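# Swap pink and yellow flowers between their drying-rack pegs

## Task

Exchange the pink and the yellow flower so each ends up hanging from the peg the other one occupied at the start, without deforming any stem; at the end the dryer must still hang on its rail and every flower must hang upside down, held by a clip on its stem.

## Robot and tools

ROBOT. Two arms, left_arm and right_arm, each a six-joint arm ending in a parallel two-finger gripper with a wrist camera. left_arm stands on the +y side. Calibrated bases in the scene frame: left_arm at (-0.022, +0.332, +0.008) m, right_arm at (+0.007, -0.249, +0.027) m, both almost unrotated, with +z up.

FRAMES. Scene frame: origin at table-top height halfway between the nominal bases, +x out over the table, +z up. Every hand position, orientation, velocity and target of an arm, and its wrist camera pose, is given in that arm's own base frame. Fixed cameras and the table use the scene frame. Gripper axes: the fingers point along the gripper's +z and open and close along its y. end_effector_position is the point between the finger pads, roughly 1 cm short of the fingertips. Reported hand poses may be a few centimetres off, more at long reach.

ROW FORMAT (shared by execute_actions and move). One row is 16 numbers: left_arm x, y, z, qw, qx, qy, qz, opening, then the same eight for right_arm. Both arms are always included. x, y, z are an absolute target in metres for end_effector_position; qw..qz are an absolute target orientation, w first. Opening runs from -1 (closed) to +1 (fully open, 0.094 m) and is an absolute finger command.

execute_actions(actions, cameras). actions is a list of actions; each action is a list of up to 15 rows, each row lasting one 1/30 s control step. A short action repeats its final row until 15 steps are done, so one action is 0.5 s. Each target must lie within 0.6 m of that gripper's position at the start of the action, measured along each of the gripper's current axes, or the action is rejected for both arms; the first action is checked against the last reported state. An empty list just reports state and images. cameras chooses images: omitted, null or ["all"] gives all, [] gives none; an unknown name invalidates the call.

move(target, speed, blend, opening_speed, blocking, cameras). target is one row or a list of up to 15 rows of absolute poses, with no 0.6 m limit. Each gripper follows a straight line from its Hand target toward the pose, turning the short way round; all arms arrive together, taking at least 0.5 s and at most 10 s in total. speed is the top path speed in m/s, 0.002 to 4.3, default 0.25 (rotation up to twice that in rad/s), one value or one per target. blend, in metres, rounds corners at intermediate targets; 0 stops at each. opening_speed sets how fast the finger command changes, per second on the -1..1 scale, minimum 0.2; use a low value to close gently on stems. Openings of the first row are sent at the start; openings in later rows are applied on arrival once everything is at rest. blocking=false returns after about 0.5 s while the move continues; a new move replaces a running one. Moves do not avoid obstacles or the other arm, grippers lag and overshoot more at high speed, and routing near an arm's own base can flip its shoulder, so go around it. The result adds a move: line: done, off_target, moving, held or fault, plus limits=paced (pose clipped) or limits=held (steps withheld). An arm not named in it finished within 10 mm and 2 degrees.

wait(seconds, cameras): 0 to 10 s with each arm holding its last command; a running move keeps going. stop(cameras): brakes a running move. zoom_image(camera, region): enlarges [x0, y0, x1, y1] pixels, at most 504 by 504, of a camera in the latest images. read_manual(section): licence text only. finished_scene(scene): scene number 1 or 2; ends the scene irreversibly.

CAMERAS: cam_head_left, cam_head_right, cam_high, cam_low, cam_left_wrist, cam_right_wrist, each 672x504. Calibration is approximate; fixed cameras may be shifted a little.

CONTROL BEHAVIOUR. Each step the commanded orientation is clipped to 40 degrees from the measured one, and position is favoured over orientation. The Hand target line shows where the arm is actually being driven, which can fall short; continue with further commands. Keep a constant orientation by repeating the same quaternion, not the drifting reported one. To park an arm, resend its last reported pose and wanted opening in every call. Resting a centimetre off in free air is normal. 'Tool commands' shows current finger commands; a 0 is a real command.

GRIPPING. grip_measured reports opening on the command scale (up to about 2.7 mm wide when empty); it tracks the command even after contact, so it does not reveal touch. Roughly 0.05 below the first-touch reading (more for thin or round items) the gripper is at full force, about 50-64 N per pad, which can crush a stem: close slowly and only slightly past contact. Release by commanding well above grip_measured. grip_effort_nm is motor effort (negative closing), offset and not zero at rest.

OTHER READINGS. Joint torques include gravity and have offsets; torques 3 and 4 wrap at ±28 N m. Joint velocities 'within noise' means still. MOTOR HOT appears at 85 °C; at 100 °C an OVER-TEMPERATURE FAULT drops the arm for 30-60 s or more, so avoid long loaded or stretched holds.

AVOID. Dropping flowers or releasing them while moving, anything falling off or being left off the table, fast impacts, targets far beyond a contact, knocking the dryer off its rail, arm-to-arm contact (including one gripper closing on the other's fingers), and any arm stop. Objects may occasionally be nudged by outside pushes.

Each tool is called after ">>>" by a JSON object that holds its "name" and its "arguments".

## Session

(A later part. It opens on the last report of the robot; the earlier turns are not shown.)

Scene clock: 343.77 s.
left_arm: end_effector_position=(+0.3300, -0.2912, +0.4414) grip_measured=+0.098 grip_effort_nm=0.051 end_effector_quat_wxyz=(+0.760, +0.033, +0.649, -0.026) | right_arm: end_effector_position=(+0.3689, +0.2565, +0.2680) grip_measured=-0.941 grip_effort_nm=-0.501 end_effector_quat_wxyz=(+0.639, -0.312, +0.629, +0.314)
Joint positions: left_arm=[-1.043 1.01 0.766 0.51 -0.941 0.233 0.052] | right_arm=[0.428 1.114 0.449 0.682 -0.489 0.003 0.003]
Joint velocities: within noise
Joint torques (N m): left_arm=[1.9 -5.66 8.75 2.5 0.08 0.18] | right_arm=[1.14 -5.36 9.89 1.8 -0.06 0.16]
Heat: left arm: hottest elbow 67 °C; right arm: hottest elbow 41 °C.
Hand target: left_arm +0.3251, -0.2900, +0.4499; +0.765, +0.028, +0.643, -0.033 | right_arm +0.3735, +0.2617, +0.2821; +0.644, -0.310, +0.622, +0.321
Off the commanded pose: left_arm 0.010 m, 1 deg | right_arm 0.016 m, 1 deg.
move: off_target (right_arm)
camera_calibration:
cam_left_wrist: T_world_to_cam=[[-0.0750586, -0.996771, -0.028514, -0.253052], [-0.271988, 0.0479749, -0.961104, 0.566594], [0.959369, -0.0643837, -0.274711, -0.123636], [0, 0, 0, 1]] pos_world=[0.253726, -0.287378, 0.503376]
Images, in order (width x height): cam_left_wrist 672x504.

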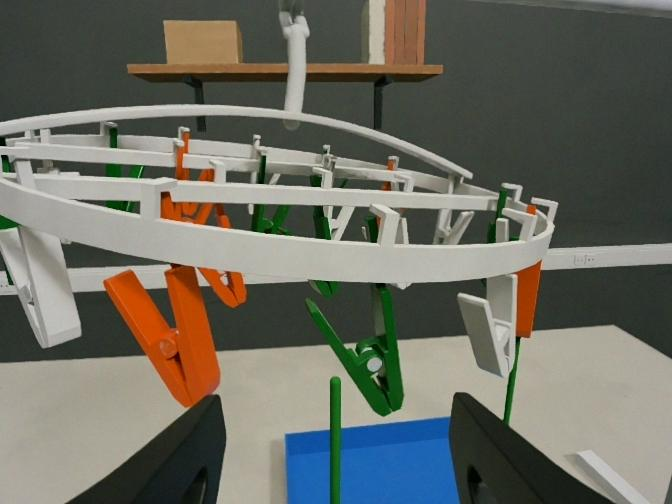

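>>> {"name": "wait", "arguments": {"seconds": 0.5, "cameras": ["cam_left_wrist","cam_head_left","cam_high"]}}

>>> {"name": "zoom_image", "arguments": {"camera": "cam_left_wrist", "region": [280, 240, 460, 440]}}

Scene clock: 348.87 s.
left_arm: end_effector_position=(+0.3300, -0.2911, +0.4414) grip_measured=+0.098 grip_effort_nm=0.046 end_effector_quat_wxyz=(+0.760, +0.033, +0.649, -0.026) | right_arm: end_effector_position=(+0.3689, +0.2565, +0.2680) grip_measured=-0.941 grip_effort_nm=-0.496 end_effector_quat_wxyz=(+0.639, -0.312, +0.629, +0.314)
Joint positions: left_arm=[-1.043 1.01 0.766 0.51 -0.941 0.234 0.052] | right_arm=[0.428 1.114 0.449 0.682 -0.489 0.003 0.003]
Joint velocities: within noise
Joint torques (N m): left_arm=[1.85 -5.77 8.75 2.45 0.08 0.17] | right_arm=[1.14 -5.19 9.91 1.74 -0.08 0.17]
Heat: left arm: hottest elbow 64 °C; right arm: hottest elbow 41 °C.
Hand target: left_arm +0.3251, -0.2899, +0.4500; +0.765, +0.028, +0.642, -0.034 | right_arm +0.3735, +0.2617, +0.2821; +0.644, -0.310, +0.622, +0.321
Tool commands: left_gripper/opening=+0.1 right_gripper/opening=-0.95
Off the commanded pose: left_arm 0.010 m, 1 deg | right_arm 0.016 m, 1 deg.
wait: 0.50 s; at rest from the start
camera_calibration:
cam_left_wrist: T_world_to_cam=[[-0.0746494, -0.99679, -0.0289442, -0.252943], [-0.271869, 0.0482688, -0.961123, 0.566753], [0.959435, -0.0638782, -0.274599, -0.123537], [0, 0, 0, 1]] pos_world=[0.253726, -0.287378, 0.503475]
Images, in order (width x height): cam_head_left 672x504, cam_high 672x504, cam_left_wrist 672x504.

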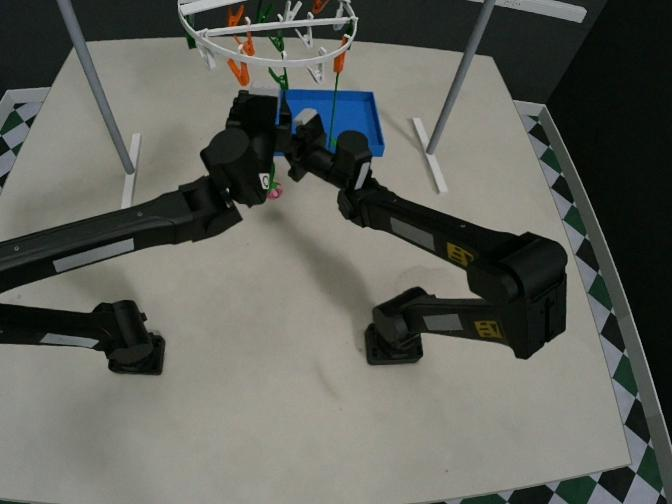

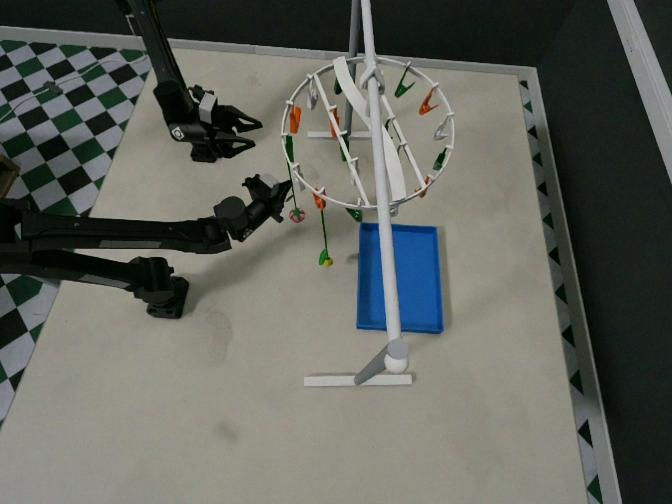

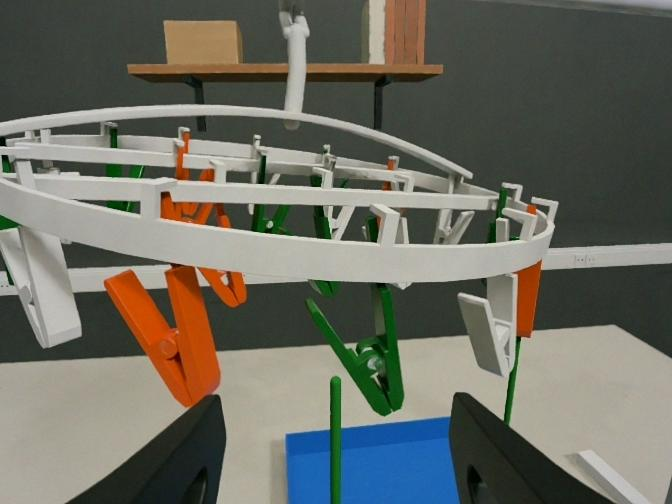

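Scaled by 2.520 from the camera's 672x504 image, which has a finer 960x720 frame.

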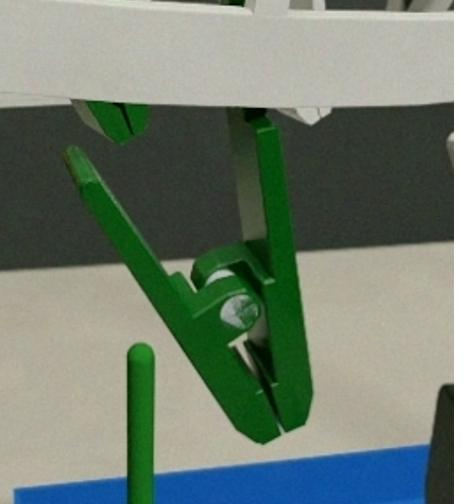

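>>> {"name": "zoom_image", "arguments": {"camera": "cam_high", "region": [230, 90, 350, 240]}}

>>> {"name": "zoom_image", "arguments": {"camera": "cam_head_left", "region": [220, 40, 340, 140]}}

Scaled by 3.360 from the camera's 672x504 image, which has a finer 960x720 frame.

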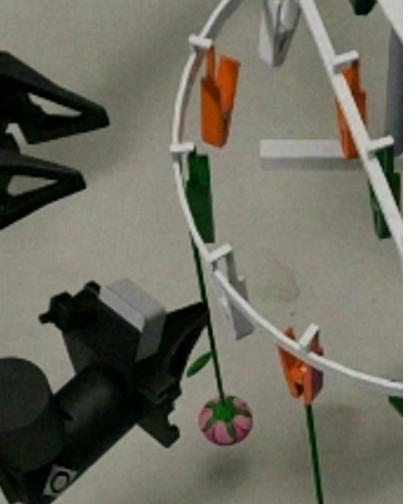

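Scaled by 4.200 from the camera's 672x504 image, which has a finer 960x720 frame.

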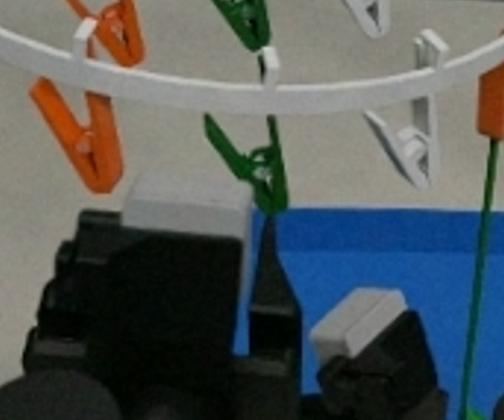

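>>> {"name": "move", "arguments": {"target": [0.345, -0.320, 0.450, 0.7653, 0.028, 0.6424, -0.0334, 0.1, 0.3735, 0.2617, 0.2821, 0.6438, -0.3098, 0.6218, 0.3208, -0.95], "speed": 0.1, "cameras": ["cam_left_wrist"]}}

>>> {"name": "zoom_image", "arguments": {"camera": "cam_left_wrist", "region": [240, 240, 440, 480]}}

Scene clock: 360.67 s.
left_arm: end_effector_position=(+0.3424, -0.3124, +0.4181) grip_measured=+0.098 grip_effort_nm=0.046 end_effector_quat_wxyz=(+0.753, +0.046, +0.657, -0.015) | right_arm: end_effector_position=(+0.3689, +0.2565, +0.2680) grip_measured=-0.941 grip_effort_nm=-0.496 end_effector_quat_wxyz=(+0.639, -0.312, +0.629, +0.314)
Joint positions: left_arm=[-1.043 1.095 0.776 0.546 -0.941 0.235 0.052] | right_arm=[0.428 1.114 0.449 0.682 -0.489 0.003 0.003]
Joint velocities: within noise
Joint torques (N m): left_arm=[2.32 -5.3 12.52 2.47 0.25 0.13] | right_arm=[0.97 -5.42 9.87 1.72 -0.08 0.19]
Heat: left arm: hottest elbow 60 °C; right arm: hottest elbow 42 °C.
Hand target: left_arm +0.3436, -0.3184, +0.4493; +0.765, +0.028, +0.642, -0.033 | right_arm +0.3731, +0.2614, +0.2822; +0.644, -0.310, +0.622, +0.321
Off the commanded pose: left_arm 0.033 m, 4 deg | right_arm 0.016 m, 1 deg.
move: off_target (left_arm, right_arm)
camera_calibration:
cam_left_wrist: T_world_to_cam=[[-0.0758351, -0.995208, -0.0617203, -0.259276], [-0.29065, 0.0812733, -0.953371, 0.56218], [0.953819, -0.0543599, -0.295421, -0.129567], [0, 0, 0, 1]] pos_world=[0.26732, -0.310767, 0.481687]
Images, in order (width x height): cam_left_wrist 672x504.

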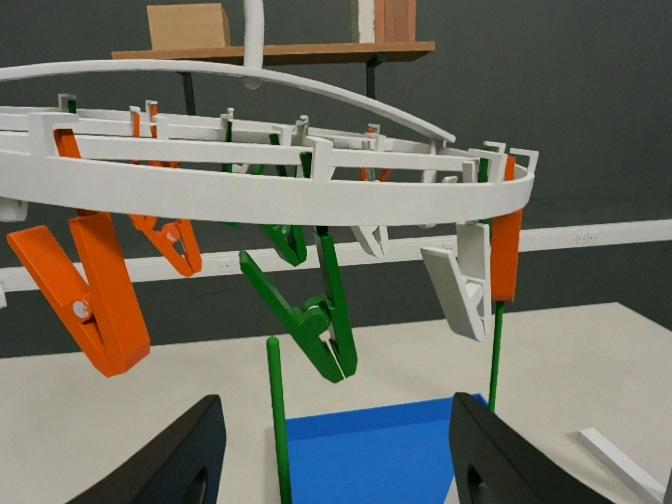

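Scaled by 2.100 from the camera's 672x504 image, which has a finer 960x720 frame.

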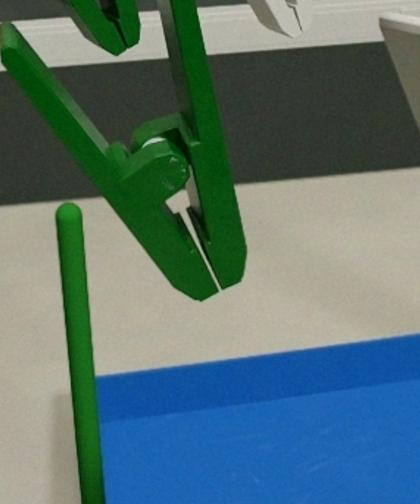

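>>> {"name": "move", "arguments": {"target": [[0.345, -0.318, 0.454, 0.7653, 0.028, 0.6424, -0.0334, 0.1, 0.372, 0.255, 0.235, 0.6438, -0.3098, 0.6218, 0.3208, -0.95],[0.370, -0.314, 0.456, 0.7653, 0.028, 0.6424, -0.0334, 0.1, 0.381, 0.244, 0.222, 0.6438, -0.3098, 0.6218, 0.3208, -0.95]], "speed": 0.08, "cameras": ["cam_left_wrist"]}}

>>> {"name": "zoom_image", "arguments": {"camera": "cam_left_wrist", "region": [200, 240, 480, 500]}}

Scene clock: 376.67 s.
left_arm: end_effector_position=(+0.3622, -0.3087, +0.4307) grip_measured=+0.098 grip_effort_nm=0.046 end_effector_quat_wxyz=(+0.758, +0.044, +0.650, -0.022) | right_arm: end_effector_position=(+0.3809, +0.2482, +0.2287) grip_measured=-0.941 grip_effort_nm=-0.496 end_effector_quat_wxyz=(+0.648, -0.317, +0.616, +0.318)
Joint positions: left_arm=[-0.986 1.107 0.809 0.536 -0.875 0.223 0.052] | right_arm=[0.379 1.291 0.409 0.929 -0.553 0.005 0.003]
Joint velocities: within noise
Joint torques (N m): left_arm=[3.14 -5.13 12.67 1.35 0.24 -0.05] | right_arm=[-0.09 -5.89 5.61 2.61 -0.08 0.2]
Heat: left arm: hottest elbow 60 °C; right arm: hottest elbow 43 °C.
Hand target: left_arm +0.3687, -0.3129, +0.4556; +0.765, +0.028, +0.642, -0.033 | right_arm +0.3810, +0.2440, +0.2220; +0.644, -0.310, +0.622, +0.321
Off the commanded pose: left_arm 0.027 m, 3 deg | right_arm 0.008 m, 1 deg.
move: off_target (left_arm)
camera_calibration:
cam_left_wrist: T_world_to_cam=[[-0.0834236, -0.995187, -0.0514115, -0.254973], [-0.273603, 0.072483, -0.959108, 0.57331], [0.958218, -0.0659458, -0.278333, -0.156989], [0, 0, 0, 1]] pos_world=[0.286019, -0.305654, 0.493062]
Images, in order (width x height): cam_left_wrist 672x504.

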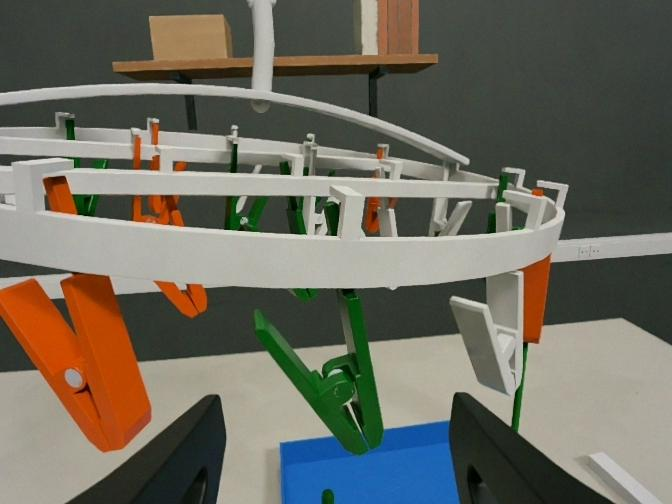

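Scaled by 1.800 from the camera's 672x504 image, which has a finer 960x720 frame.

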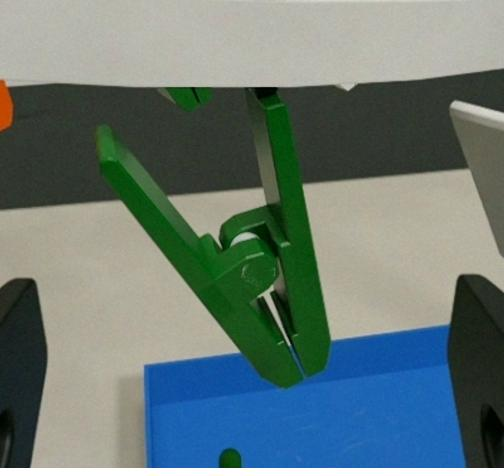

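>>> {"name": "move", "arguments": {"target": [[0.405, -0.312, 0.452, 0.7653, 0.028, 0.6424, -0.0334, 0.1, 0.381, 0.244, 0.222, 0.6438, -0.3098, 0.6218, 0.3208, -0.95]], "speed": 0.06, "cameras": ["cam_left_wrist"]}}

Scene clock: 382.03 s.
left_arm: end_effector_position=(+0.3956, -0.3072, +0.4270) grip_measured=+0.098 grip_effort_nm=0.046 end_effector_quat_wxyz=(+0.758, +0.044, +0.651, -0.023) | right_arm: end_effector_position=(+0.3809, +0.2482, +0.2289) grip_measured=-0.941 grip_effort_nm=-0.496 end_effector_quat_wxyz=(+0.648, -0.318, +0.615, +0.318)
Joint positions: left_arm=[-0.908 1.161 0.843 0.533 -0.798 0.193 0.052] | right_arm=[0.379 1.291 0.409 0.931 -0.553 0.005 0.003]
Joint velocities: within noise
Joint torques (N m): left_arm=[3.19 -5.77 12.67 1.39 0.24 -0.08] | right_arm=[-0.21 -5.6 5.7 2.55 -0.06 0.18]
Heat: left arm: hottest elbow 62 °C; right arm: hottest elbow 42 °C.
Hand target: left_arm +0.4036, -0.3109, +0.4516; +0.765, +0.028, +0.642, -0.033 | right_arm +0.3810, +0.2440, +0.2221; +0.644, -0.310, +0.622, +0.321
Off the commanded pose: left_arm 0.027 m, 3 deg | right_arm 0.008 m, 1 deg.
move: off_target (left_arm)
camera_calibration:
cam_left_wrist: T_world_to_cam=[[-0.0846245, -0.995193, -0.0492971, -0.251319], [-0.275273, 0.0708992, -0.958748, 0.578712], [0.957634, -0.0675634, -0.27995, -0.189614], [0, 0, 0, 1]] pos_world=[0.319617, -0.303952, 0.489367]
Images, in order (width x height): cam_left_wrist 672x504.

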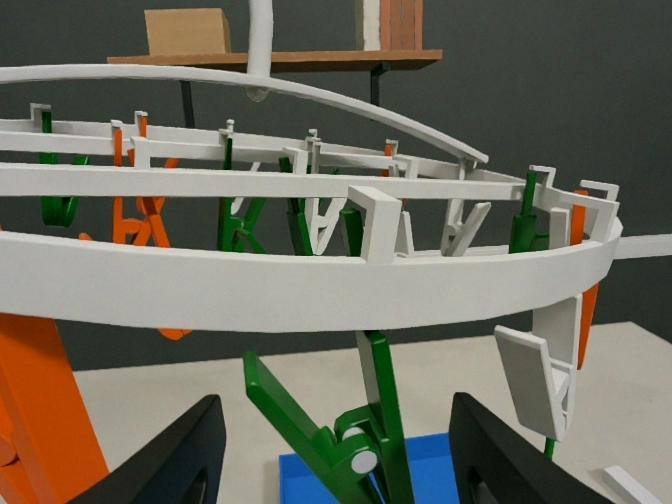

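>>> {"name": "move", "arguments": {"target": [[0.423, -0.312, 0.453, 0.7653, 0.028, 0.6424, -0.0334, 0.1, 0.381, 0.244, 0.222, 0.6438, -0.3098, 0.6218, 0.3208, -0.95],[0.423, -0.312, 0.453, 0.7653, 0.028, 0.6424, -0.0334, -0.95, 0.381, 0.244, 0.222, 0.6438, -0.3098, 0.6218, 0.3208, -0.95]], "speed": 0.06, "opening_speed": 0.7, "cameras": ["cam_left_wrist","cam_high"]}}

>>> {"name": "zoom_image", "arguments": {"camera": "cam_high", "region": [230, 90, 350, 240]}}

Scene clock: 387.87 s.
left_arm: end_effector_position=(+0.4132, -0.3077, +0.4281) grip_measured=-0.583 grip_effort_nm=-1.062 end_effector_quat_wxyz=(+0.757, +0.043, +0.651, -0.024) | right_arm: end_effector_position=(+0.3809, +0.2482, +0.2289) grip_measured=-0.941 grip_effort_nm=-0.486 end_effector_quat_wxyz=(+0.648, -0.317, +0.615, +0.318)
Joint positions: left_arm=[-0.872 1.191 0.872 0.526 -0.763 0.179 0.02] | right_arm=[0.379 1.291 0.409 0.931 -0.553 0.005 0.003]
Joint velocities: within noise
Joint torques (N m): left_arm=[3.25 -6.12 12.7 1.43 0.21 -0.07] | right_arm=[-0.09 -5.6 5.68 2.5 -0.06 0.19]
Heat: left arm: hottest elbow 63 °C; right arm: hottest elbow 41 °C.
Hand target: left_arm +0.4217, -0.3110, +0.4524; +0.765, +0.028, +0.642, -0.033 | right_arm +0.3810, +0.2440, +0.2221; +0.644, -0.310, +0.622, +0.321
Off the commanded pose: left_arm 0.027 m, 2 deg | right_arm 0.008 m, 1 deg.
move: off_target (left_arm); target 2's new opening was sent with left_arm's hand 0.027 m and 3 deg from that target
camera_calibration:
cam_left_wrist: T_world_to_cam=[[-0.0854559, -0.995207, -0.0475446, -0.250638], [-0.276255, 0.0695155, -0.958567, 0.584676], [0.957278, -0.0687807, -0.280872, -0.206016], [0, 0, 0, 1]] pos_world=[0.337316, -0.304251, 0.490671]
Images, in order (width x height): cam_high 672x504, cam_left_wrist 672x504.

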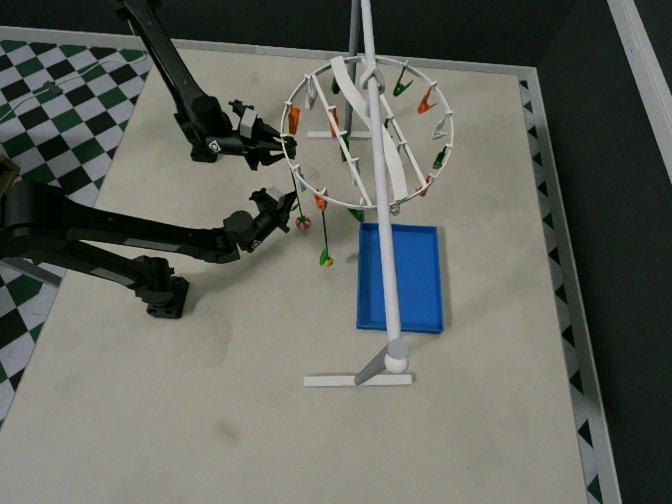

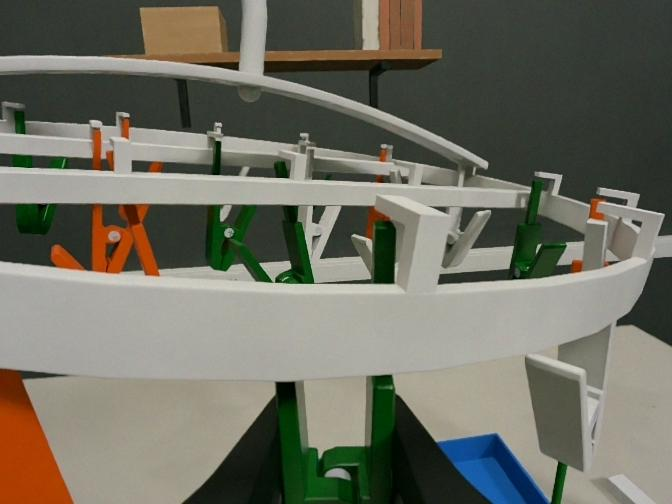

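Scaled by 3.360 from the camera's 672x504 image, which has a finer 960x720 frame.

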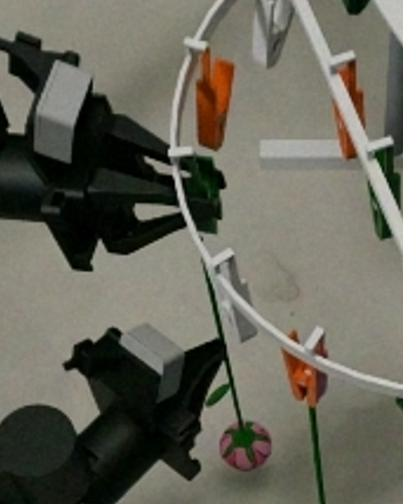

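>>> {"name": "zoom_image", "arguments": {"camera": "cam_high", "region": [270, 120, 320, 180]}}

Scaled by 8.400 from the camera's 672x504 image, which has a finer 960x720 frame.

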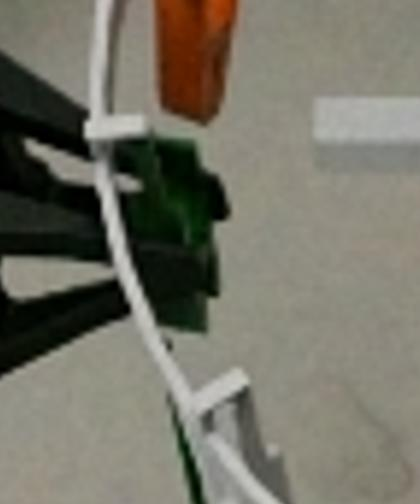

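>>> {"name": "move", "arguments": {"target": [[0.423, -0.312, 0.453, 0.7653, 0.028, 0.6424, -0.0334, -0.95, 0.384, 0.249, 0.240, 0.6438, -0.3098, 0.6218, 0.3208, -0.95]], "speed": 0.05, "cameras": ["cam_high"]}}

>>> {"name": "zoom_image", "arguments": {"camera": "cam_high", "region": [270, 120, 320, 180]}}

Scene clock: 412.70 s.
left_arm: end_effector_position=(+0.4132, -0.3077, +0.4281) grip_measured=-0.583 grip_effort_nm=-1.072 end_effector_quat_wxyz=(+0.757, +0.043, +0.651, -0.024) | right_arm: end_effector_position=(+0.3793, +0.2465, +0.2299) grip_measured=-0.941 grip_effort_nm=-0.491 end_effector_quat_wxyz=(+0.640, -0.314, +0.625, +0.316)
Joint positions: left_arm=[-0.872 1.191 0.872 0.526 -0.763 0.179 0.02] | right_arm=[0.379 1.259 0.409 0.873 -0.546 0.005 0.003]
Joint velocities: within noise
Joint torques (N m): left_arm=[3.19 -6.12 12.71 1.44 0.21 -0.07] | right_arm=[0.79 -7.18 8.12 1.63 0.06 0.18]
Heat: left arm: hottest elbow 63 °C; right arm: hottest elbow 39 °C.
Hand target: left_arm +0.4217, -0.3109, +0.4525; +0.765, +0.028, +0.642, -0.033 | right_arm +0.3838, +0.2488, +0.2401; +0.644, -0.310, +0.622, +0.321
Off the commanded pose: left_arm 0.027 m, 2 deg | right_arm 0.011 m, 1 deg.
move: off_target (left_arm, right_arm)
Images, in order (width x height): cam_high 672x504.

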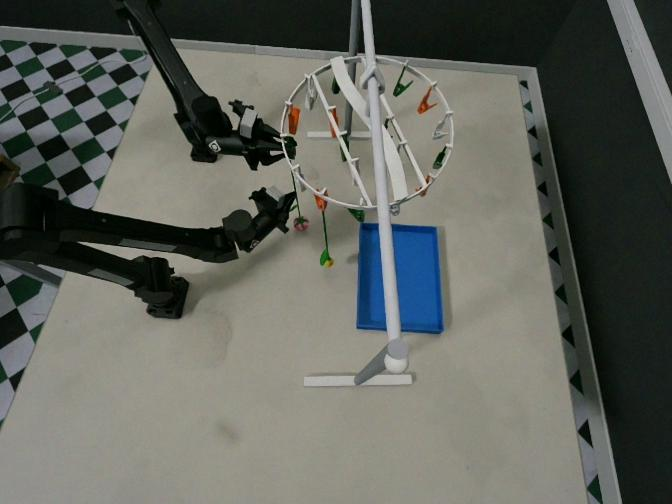

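Scaled by 8.400 from the camera's 672x504 image, which has a finer 960x720 frame.

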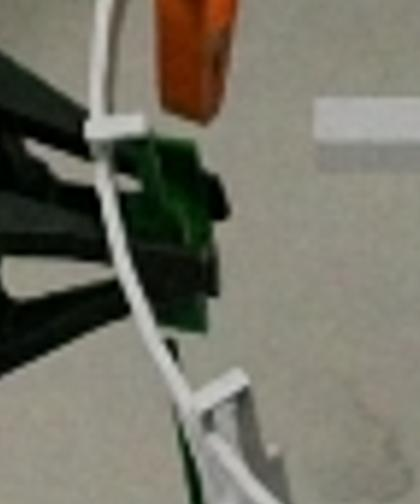

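>>> {"name": "move", "arguments": {"target": [[0.423, -0.312, 0.453, 0.7653, 0.028, 0.6424, -0.0334, -0.95, 0.394, 0.251, 0.252, 0.6438, -0.3098, 0.6218, 0.3208, -0.95]], "speed": 0.05, "cameras": ["cam_high"]}}

>>> {"name": "zoom_image", "arguments": {"camera": "cam_high", "region": [270, 120, 320, 180]}}

Scene clock: 415.83 s.
left_arm: end_effector_position=(+0.4132, -0.3077, +0.4281) grip_measured=-0.583 grip_effort_nm=-1.067 end_effector_quat_wxyz=(+0.757, +0.043, +0.651, -0.024) | right_arm: end_effector_position=(+0.3806, +0.2474, +0.2282) grip_measured=-0.941 grip_effort_nm=-0.501 end_effector_quat_wxyz=(+0.630, -0.314, +0.635, +0.318)
Joint positions: left_arm=[-0.872 1.191 0.872 0.526 -0.763 0.179 0.02] | right_arm=[0.379 1.249 0.419 0.826 -0.548 0.005 0.003]
Joint velocities: within noise
Joint torques (N m): left_arm=[3.25 -6.12 12.68 1.44 0.21 -0.07] | right_arm=[0.26 -7.12 10.25 1.63 -0.1 0.19]
Heat: left arm: hottest elbow 63 °C; right arm: hottest elbow 39 °C.
Hand target: left_arm +0.4217, -0.3109, +0.4525; +0.765, +0.028, +0.642, -0.033 | right_arm +0.3928, +0.2503, +0.2522; +0.644, -0.310, +0.622, +0.321
Off the commanded pose: left_arm 0.027 m, 2 deg | right_arm 0.028 m, 2 deg.
move: off_target (left_arm, right_arm)
Images, in order (width x height): cam_high 672x504.

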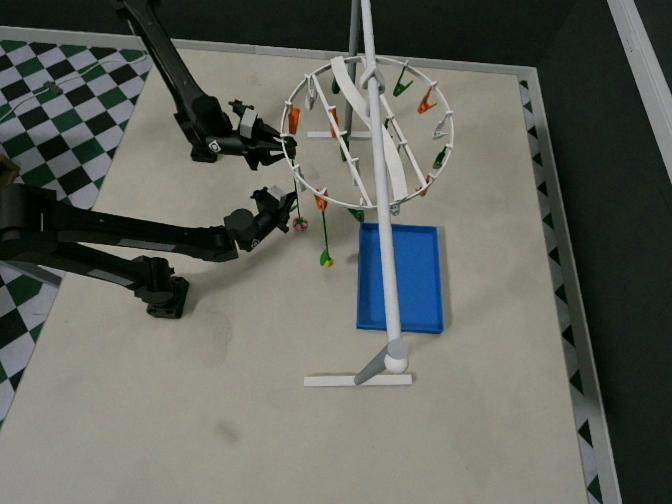

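Scaled by 8.400 from the camera's 672x504 image, which has a finer 960x720 frame.

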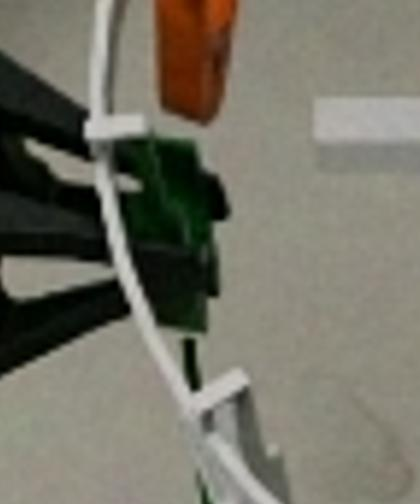

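>>> {"name": "move", "arguments": {"target": [[0.423, -0.312, 0.453, 0.7653, 0.028, 0.6424, -0.0334, -0.95, 0.396, 0.248, 0.270, 0.6546, -0.3042, 0.6104, 0.3262, -0.95]], "speed": 0.05, "cameras": ["cam_high"]}}

>>> {"name": "zoom_image", "arguments": {"camera": "cam_high", "region": [270, 120, 320, 180]}}

Scene clock: 419.97 s.
left_arm: end_effector_position=(+0.4132, -0.3077, +0.4281) grip_measured=-0.583 grip_effort_nm=-1.067 end_effector_quat_wxyz=(+0.757, +0.043, +0.651, -0.024) | right_arm: end_effector_position=(+0.3817, +0.2468, +0.2445) grip_measured=-0.941 grip_effort_nm=-0.501 end_effector_quat_wxyz=(+0.639, -0.310, +0.625, +0.325)
Joint positions: left_arm=[-0.872 1.191 0.872 0.526 -0.763 0.179 0.02] | right_arm=[0.373 1.225 0.432 0.825 -0.558 0.026 0.003]
Joint velocities: within noise
Joint torques (N m): left_arm=[3.25 -6.12 12.7 1.43 0.21 -0.07] | right_arm=[-0.21 -6.83 10.54 1.87 -0.08 0.17]
Heat: left arm: hottest elbow 64 °C; right arm: hottest elbow 39 °C.
Hand target: left_arm +0.4217, -0.3109, +0.4525; +0.765, +0.028, +0.642, -0.033 | right_arm +0.3947, +0.2472, +0.2701; +0.655, -0.304, +0.610, +0.326
Off the commanded pose: left_arm 0.027 m, 2 deg | right_arm 0.029 m, 3 deg.
move: off_target (left_arm, right_arm)
Images, in order (width x height): cam_high 672x504.

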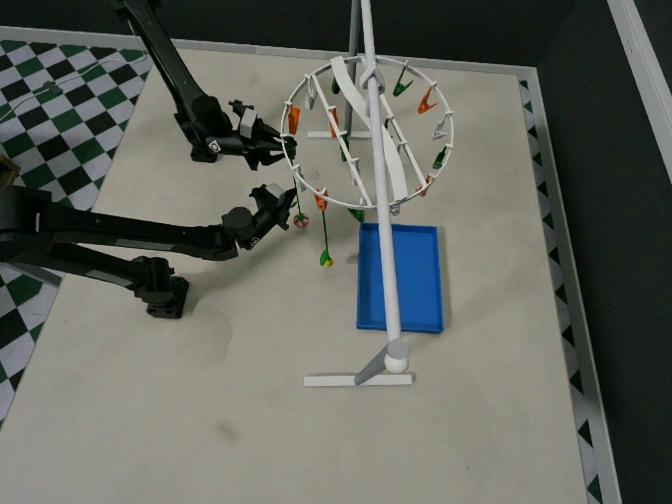

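Scaled by 8.400 from the camera's 672x504 image, which has a finer 960x720 frame.

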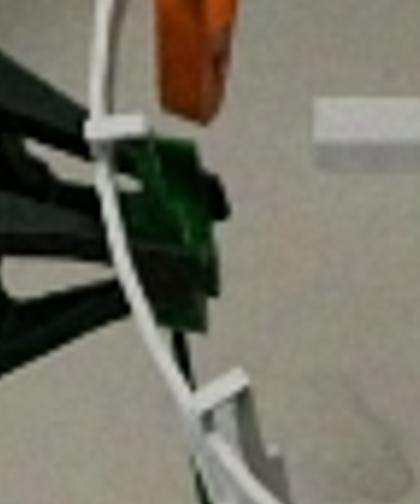

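>>> {"name": "move", "arguments": {"target": [[0.423, -0.312, 0.453, 0.7653, 0.028, 0.6424, -0.0334, -0.95, 0.404, 0.250, 0.288, 0.6546, -0.3042, 0.6104, 0.3262, -0.95]], "speed": 0.05, "cameras": ["cam_high"]}}

>>> {"name": "zoom_image", "arguments": {"camera": "cam_high", "region": [270, 120, 320, 180]}}

Scene clock: 423.53 s.
left_arm: end_effector_position=(+0.4132, -0.3077, +0.4281) grip_measured=-0.583 grip_effort_nm=-1.067 end_effector_quat_wxyz=(+0.757, +0.043, +0.651, -0.024) | right_arm: end_effector_position=(+0.3898, +0.2489, +0.2621) grip_measured=-0.941 grip_effort_nm=-0.501 end_effector_quat_wxyz=(+0.640, -0.310, +0.623, +0.325)
Joint positions: left_arm=[-0.872 1.191 0.872 0.526 -0.763 0.179 0.02] | right_arm=[0.37 1.202 0.475 0.764 -0.561 0.028 0.003]
Joint velocities: within noise
Joint torques (N m): left_arm=[3.25 -6.18 12.71 1.44 0.2 -0.07] | right_arm=[-0.09 -6.95 11.11 1.57 -0.07 0.18]
Heat: left arm: hottest elbow 64 °C; right arm: hottest elbow 39 °C.
Hand target: left_arm +0.4217, -0.3109, +0.4525; +0.765, +0.028, +0.642, -0.033 | right_arm +0.4026, +0.2493, +0.2882; +0.655, -0.304, +0.610, +0.326
Off the commanded pose: left_arm 0.027 m, 2 deg | right_arm 0.030 m, 2 deg.
move: off_target (left_arm, right_arm)
Images, in order (width x height): cam_high 672x504.

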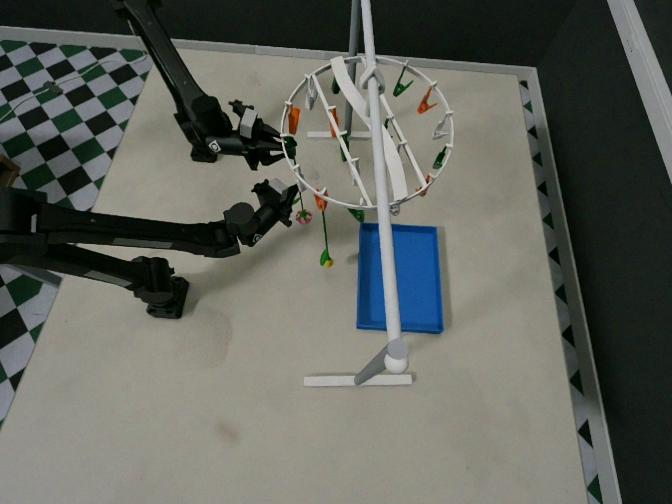

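Scaled by 8.400 from the camera's 672x504 image, which has a finer 960x720 frame.

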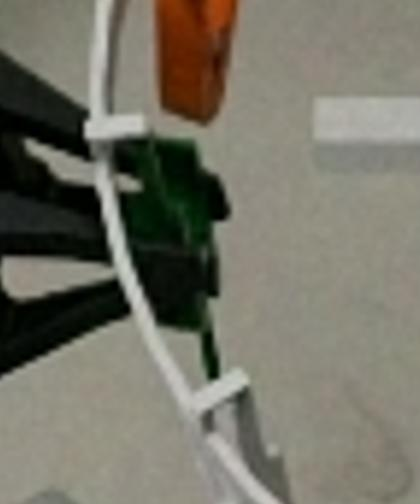

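>>> {"name": "move", "arguments": {"target": [[0.423, -0.312, 0.453, 0.7653, 0.028, 0.6424, -0.0334, -0.95, 0.396, 0.247, 0.289, 0.6546, -0.3042, 0.6104, 0.3262, -0.95]], "speed": 0.05, "cameras": ["cam_high"]}}

>>> {"name": "zoom_image", "arguments": {"camera": "cam_high", "region": [270, 120, 320, 180]}}

Scene clock: 428.50 s.
left_arm: end_effector_position=(+0.4133, -0.3079, +0.4299) grip_measured=-0.583 grip_effort_nm=-1.067 end_effector_quat_wxyz=(+0.758, +0.043, +0.650, -0.025) | right_arm: end_effector_position=(+0.3872, +0.2478, +0.2688) grip_measured=-0.941 grip_effort_nm=-0.496 end_effector_quat_wxyz=(+0.643, -0.310, +0.620, +0.325)
Joint positions: left_arm=[-0.872 1.191 0.875 0.526 -0.762 0.179 0.02] | right_arm=[0.37 1.18 0.475 0.751 -0.561 0.028 0.003]
Joint velocities: within noise
Joint torques (N m): left_arm=[3.19 -6.07 12.51 1.44 0.21 -0.07] | right_arm=[-0.21 -7.24 9.98 1.68 -0.02 0.17]
Heat: left arm: hottest elbow 64 °C; right arm: hottest elbow 39 °C.
Hand target: left_arm +0.4218, -0.3111, +0.4525; +0.765, +0.028, +0.642, -0.033 | right_arm +0.3953, +0.2467, +0.2891; +0.655, -0.304, +0.610, +0.326
Off the commanded pose: left_arm 0.025 m, 2 deg | right_arm 0.022 m, 2 deg.
move: off_target (left_arm, right_arm)
Images, in order (width x height): cam_high 672x504.

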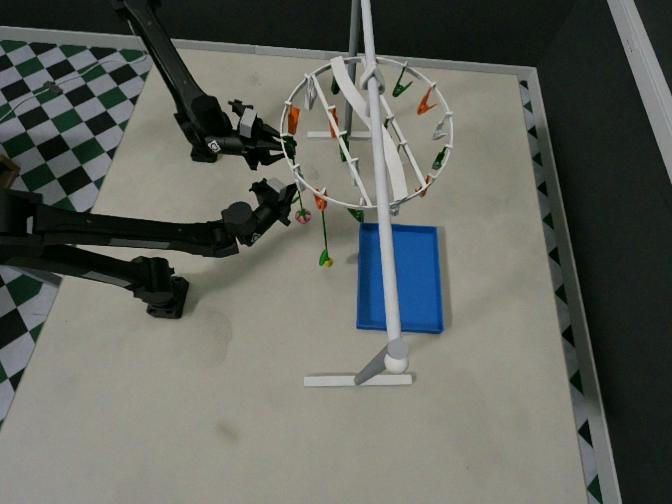

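Scaled by 8.400 from the camera's 672x504 image, which has a finer 960x720 frame.

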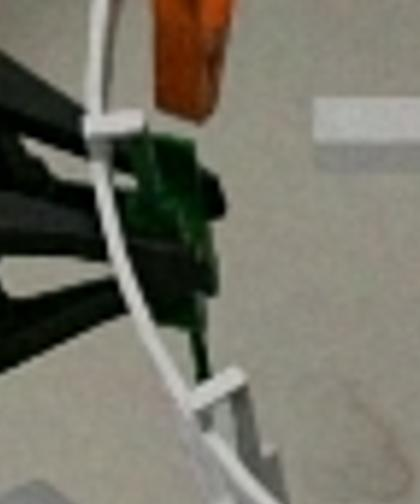

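>>> {"name": "move", "arguments": {"target": [[0.423, -0.312, 0.453, 0.7653, 0.028, 0.6424, -0.0334, -0.95, 0.396, 0.247, 0.281, 0.6546, -0.3042, 0.6104, 0.3262, -0.95],[0.423, -0.312, 0.453, 0.7653, 0.028, 0.6424, -0.0334, 0.1, 0.396, 0.247, 0.281, 0.6546, -0.3042, 0.6104, 0.3262, -0.95],[0.380, -0.306, 0.447, 0.7653, 0.028, 0.6424, -0.0334, 0.1, 0.396, 0.247, 0.281, 0.6546, -0.3042, 0.6104, 0.3262, -0.95],[0.340, -0.300, 0.447, 0.7653, 0.028, 0.6424, -0.0334, 0.1,0.396, 0.247, 0.281, 0.6546, -0.3042, 0.6104, 0.3262, -0.95]], "speed": 0.08, "opening_speed": 0.8, "cameras": ["cam_left_wrist"]}}

>>> {"name": "zoom_image", "arguments": {"camera": "cam_left_wrist", "region": [240, 240, 480, 500]}}

Scene clock: 442.20 s.
left_arm: end_effector_position=(+0.3452, -0.3013, +0.4377) grip_measured=+0.098 grip_effort_nm=0.046 end_effector_quat_wxyz=(+0.759, +0.033, +0.649, -0.026) | right_arm: end_effector_position=(+0.3874, +0.2479, +0.2702) grip_measured=-0.941 grip_effort_nm=-0.496 end_effector_quat_wxyz=(+0.646, -0.311, +0.617, +0.325)
Joint positions: left_arm=[-1.019 1.062 0.792 0.526 -0.918 0.222 0.052] | right_arm=[0.37 1.182 0.475 0.761 -0.561 0.028 0.003]
Joint velocities: within noise
Joint torques (N m): left_arm=[1.9 -6.42 8.72 2.5 0.05 0.16] | right_arm=[0.03 -5.36 9.17 2.58 -0.04 0.18]
Heat: left arm: hottest elbow 66 °C; right arm: hottest elbow 39 °C.
Hand target: left_arm +0.3401, -0.3000, +0.4468; +0.765, +0.028, +0.643, -0.033 | right_arm +0.3957, +0.2468, +0.2811; +0.655, -0.304, +0.610, +0.326
Off the commanded pose: left_arm 0.011 m, 1 deg | right_arm 0.014 m, 1 deg.
move: off_target (left_arm, right_arm); target 2's new opening was sent with left_arm's hand 0.025 m and 2 deg from that target
camera_calibration:
cam_left_wrist: T_world_to_cam=[[-0.0753876, -0.996739, -0.0287592, -0.261753], [-0.273045, 0.0483734, -0.960784, 0.568019], [0.959043, -0.0645787, -0.275801, -0.139372], [0, 0, 0, 1]] pos_world=[0.269025, -0.297377, 0.499778]
Images, in order (width x height): cam_left_wrist 672x504.

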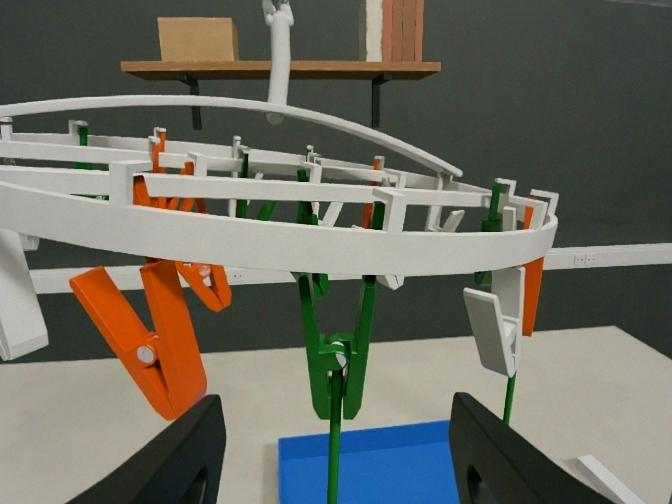

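Scaled by 1.938 from the camera's 672x504 image, which has a finer 960x720 frame.

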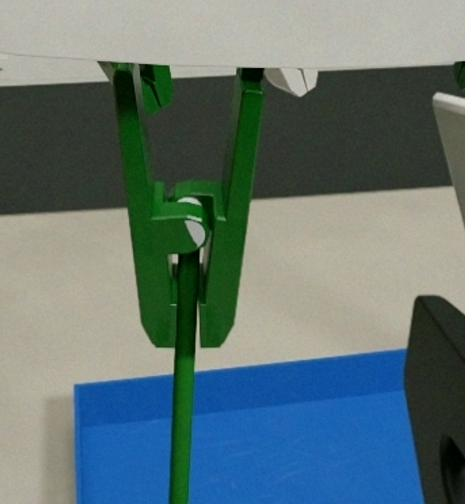

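>>> {"name": "move", "arguments": {"target": [[0.340, -0.300, 0.447, 0.7653, 0.028, 0.6424, -0.0334, 0.1, 0.396, 0.247, 0.281, 0.6546, -0.3042, 0.6104, 0.3262, -0.3],[0.320, -0.290, 0.447, 0.7653, 0.028, 0.6424, -0.0334, 0.1, 0.314, 0.139, 0.275, 0.6546, -0.3042, 0.6104, 0.3262, -0.3]], "speed": 0.12, "opening_speed": 0.5, "cameras": ["cam_left_wrist","cam_right_wrist","cam_high"]}}

Scene clock: 451.73 s.
left_arm: end_effector_position=(+0.3255, -0.2913, +0.4383) grip_measured=+0.098 grip_effort_nm=0.046 end_effector_quat_wxyz=(+0.760, +0.032, +0.649, -0.026) | right_arm: end_effector_position=(+0.3161, +0.1421, +0.2810) grip_measured=-0.301 grip_effort_nm=0.076 end_effector_quat_wxyz=(+0.661, -0.314, +0.602, +0.321)
Joint positions: left_arm=[-1.056 1.007 0.755 0.526 -0.954 0.241 0.052] | right_arm=[0.023 0.817 0.281 0.665 -0.906 0.073 0.033]
Joint velocities: within noise
Joint torques (N m): left_arm=[1.79 -5.77 8.72 2.35 0.07 0.17] | right_arm=[0.03 -1.32 7.17 1.43 -0.02 0.19]
Heat: left arm: hottest elbow 64 °C; right arm: hottest elbow 39 °C.
Hand target: left_arm +0.3202, -0.2899, +0.4469; +0.765, +0.028, +0.642, -0.033 | right_arm +0.3141, +0.1392, +0.2749; +0.655, -0.304, +0.610, +0.326
Off the commanded pose: left_arm 0.010 m, 1 deg | right_arm 0.007 m, 2 deg.
move: done
camera_calibration:
cam_left_wrist: T_world_to_cam=[[-0.0736168, -0.996884, -0.0283521, -0.254056], [-0.271158, 0.0473662, -0.961369, 0.562048], [0.959716, -0.063085, -0.2738, -0.120376], [0, 0, 0, 1]] pos_world=[0.249227, -0.287481, 0.500174]
cam_right_wrist: T_world_to_cam=[[0.804659, -0.592571, 0.0371946, -0.181769], [-0.174839, -0.296351, -0.93894, 0.402512], [0.567411, 0.749023, -0.342065, -0.10279], [0, 0, 0, 1]] pos_world=[0.274961, 0.0885662, 0.349534]
Images, in order (width x height): cam_high 672x504, cam_left_wrist 672x504, cam_right_wrist 672x504.

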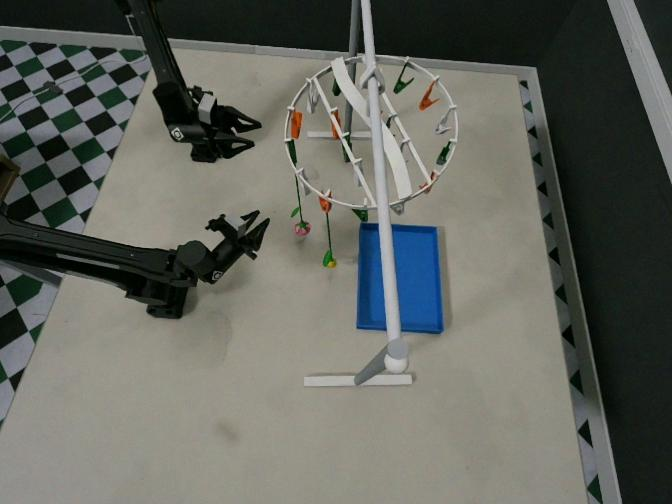

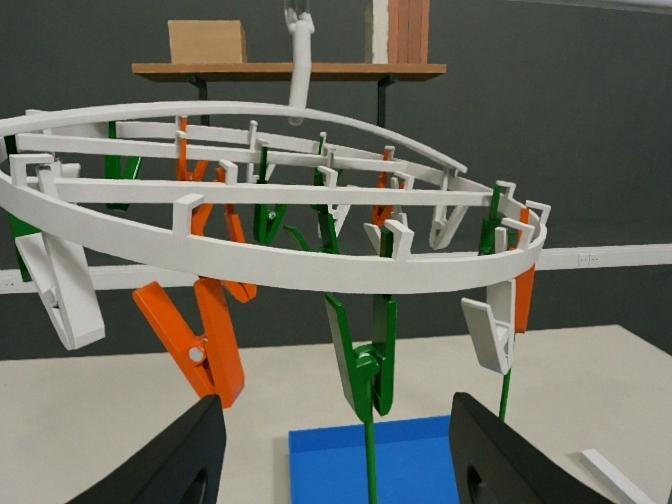

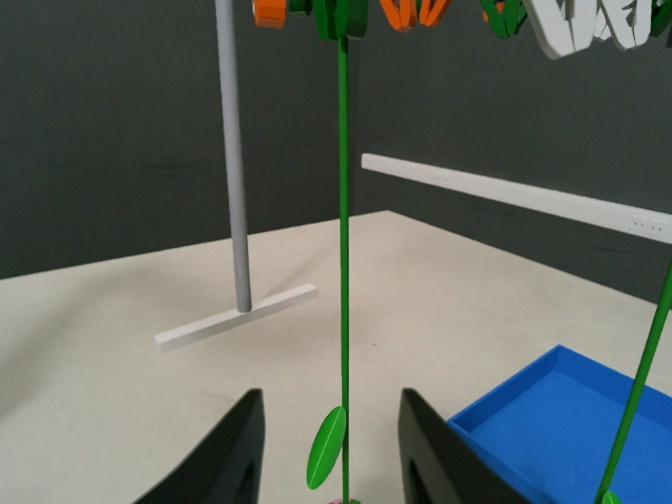

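>>> {"name": "move", "arguments": {"target": [[0.26, -0.270, 0.35, 0.683, 0.183, 0.683, -0.183, 0.1, 0.290, 0.100, 0.380, 0.740, -0.1665, 0.621, 0.1984, 0.1],[0.22, -0.25, 0.26, 0.683, 0.183, 0.683, -0.183, 0.1, 0.335, 0.095, 0.425, 0.740, -0.1665, 0.621, 0.1984, 0.1]], "speed": 0.2, "cameras": ["cam_right_wrist"]}}

>>> {"name": "zoom_image", "arguments": {"camera": "cam_right_wrist", "region": [200, 200, 500, 500]}}

Scene clock: 459.40 s.
left_arm: end_effector_position=(+0.2226, -0.2487, +0.2510) grip_measured=+0.098 grip_effort_nm=0.051 end_effector_quat_wxyz=(+0.677, +0.192, +0.690, -0.170) | right_arm: end_effector_position=(+0.3319, +0.0963, +0.3839) grip_measured=+0.099 grip_effort_nm=0.071 end_effector_quat_wxyz=(+0.716, -0.163, +0.647, +0.205)
Joint positions: left_arm=[-1.148 0.62 0.223 0.363 -0.632 0.006 0.052] | right_arm=[0.06 0.531 0.466 0.187 -0.462 0.088 0.052]
Joint velocities: within noise
Joint torques (N m): left_arm=[1.9 -0.85 8.72 2.8 -0.09 -0.02] | right_arm=[0.32 2.26 14.12 2.5 0.07 0.02]
Heat: left arm: hottest elbow 62 °C; right arm: hottest elbow 39 °C.
Hand target: left_arm +0.2201, -0.2499, +0.2598; +0.683, +0.183, +0.683, -0.183 | right_arm +0.3322, +0.0945, +0.4238; +0.740, -0.167, +0.621, +0.198
Off the commanded pose: left_arm 0.009 m, 2 deg | right_arm 0.041 m, 4 deg.
move: off_target (right_arm)
camera_calibration:
cam_right_wrist: T_world_to_cam=[[0.508419, -0.8608, -0.0230786, -0.0780869], [-0.280845, -0.140422, -0.949425, 0.512406], [0.814025, 0.489187, -0.313145, -0.110184], [0, 0, 0, 1]] pos_world=[0.2733, 0.0586367, 0.450185]
Images, in order (width x height): cam_right_wrist 672x504.

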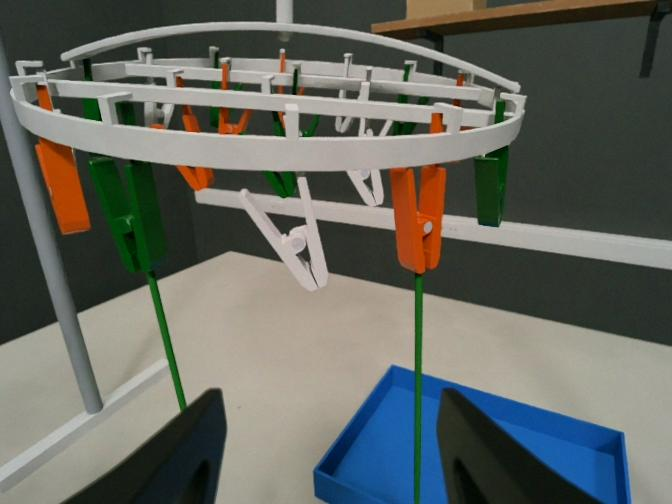

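Scaled by 1.680 from the camera's 672x504 image, which has a finer 960x720 frame.

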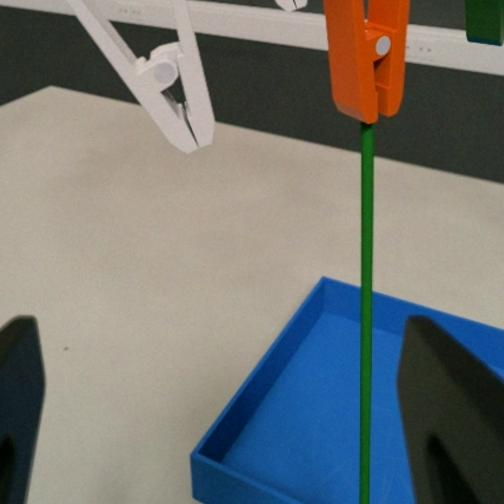

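>>> {"name": "move", "arguments": {"target": [[0.22, -0.25, 0.26, 0.683, 0.183, 0.683, -0.183, 0.1, 0.370, 0.060, 0.445, 0.724, -0.209, 0.608, 0.2494, 0.1]], "speed": 0.12, "cameras": ["cam_right_wrist"]}}

Scene clock: 465.00 s.
left_arm: end_effector_position=(+0.2226, -0.2486, +0.2511) grip_measured=+0.098 grip_effort_nm=0.051 end_effector_quat_wxyz=(+0.677, +0.192, +0.690, -0.170) | right_arm: end_effector_position=(+0.3648, +0.0633, +0.4091) grip_measured=+0.099 grip_effort_nm=0.071 end_effector_quat_wxyz=(+0.706, -0.204, +0.628, +0.256)
Joint positions: left_arm=[-1.148 0.62 0.223 0.363 -0.632 0.006 0.052] | right_arm=[-0.176 0.727 0.57 0.348 -0.829 0.176 0.052]
Joint velocities: within noise
Joint torques (N m): left_arm=[1.85 -0.85 8.72 2.84 -0.06 -0.02] | right_arm=[0.03 0.03 13.82 2.37 0.01 0.2]
Heat: left arm: hottest elbow 61 °C; right arm: hottest elbow 41 °C.
Hand target: left_arm +0.2201, -0.2499, +0.2599; +0.683, +0.183, +0.683, -0.183 | right_arm +0.3676, +0.0600, +0.4439; +0.724, -0.209, +0.608, +0.249
Off the commanded pose: left_arm 0.009 m, 2 deg | right_arm 0.036 m, 3 deg.
move: off_target (right_arm)
camera_calibration:
cam_right_wrist: T_world_to_cam=[[0.621414, -0.783089, -0.0248414, -0.16806], [-0.245998, -0.164911, -0.955138, 0.532094], [0.743861, 0.599647, -0.295116, -0.101833], [0, 0, 0, 1]] pos_world=[0.311078, 0.0172054, 0.473996]
Images, in order (width x height): cam_right_wrist 672x504.

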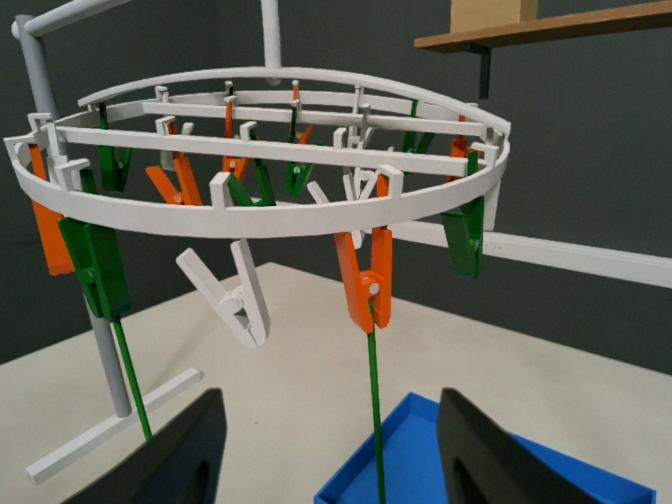

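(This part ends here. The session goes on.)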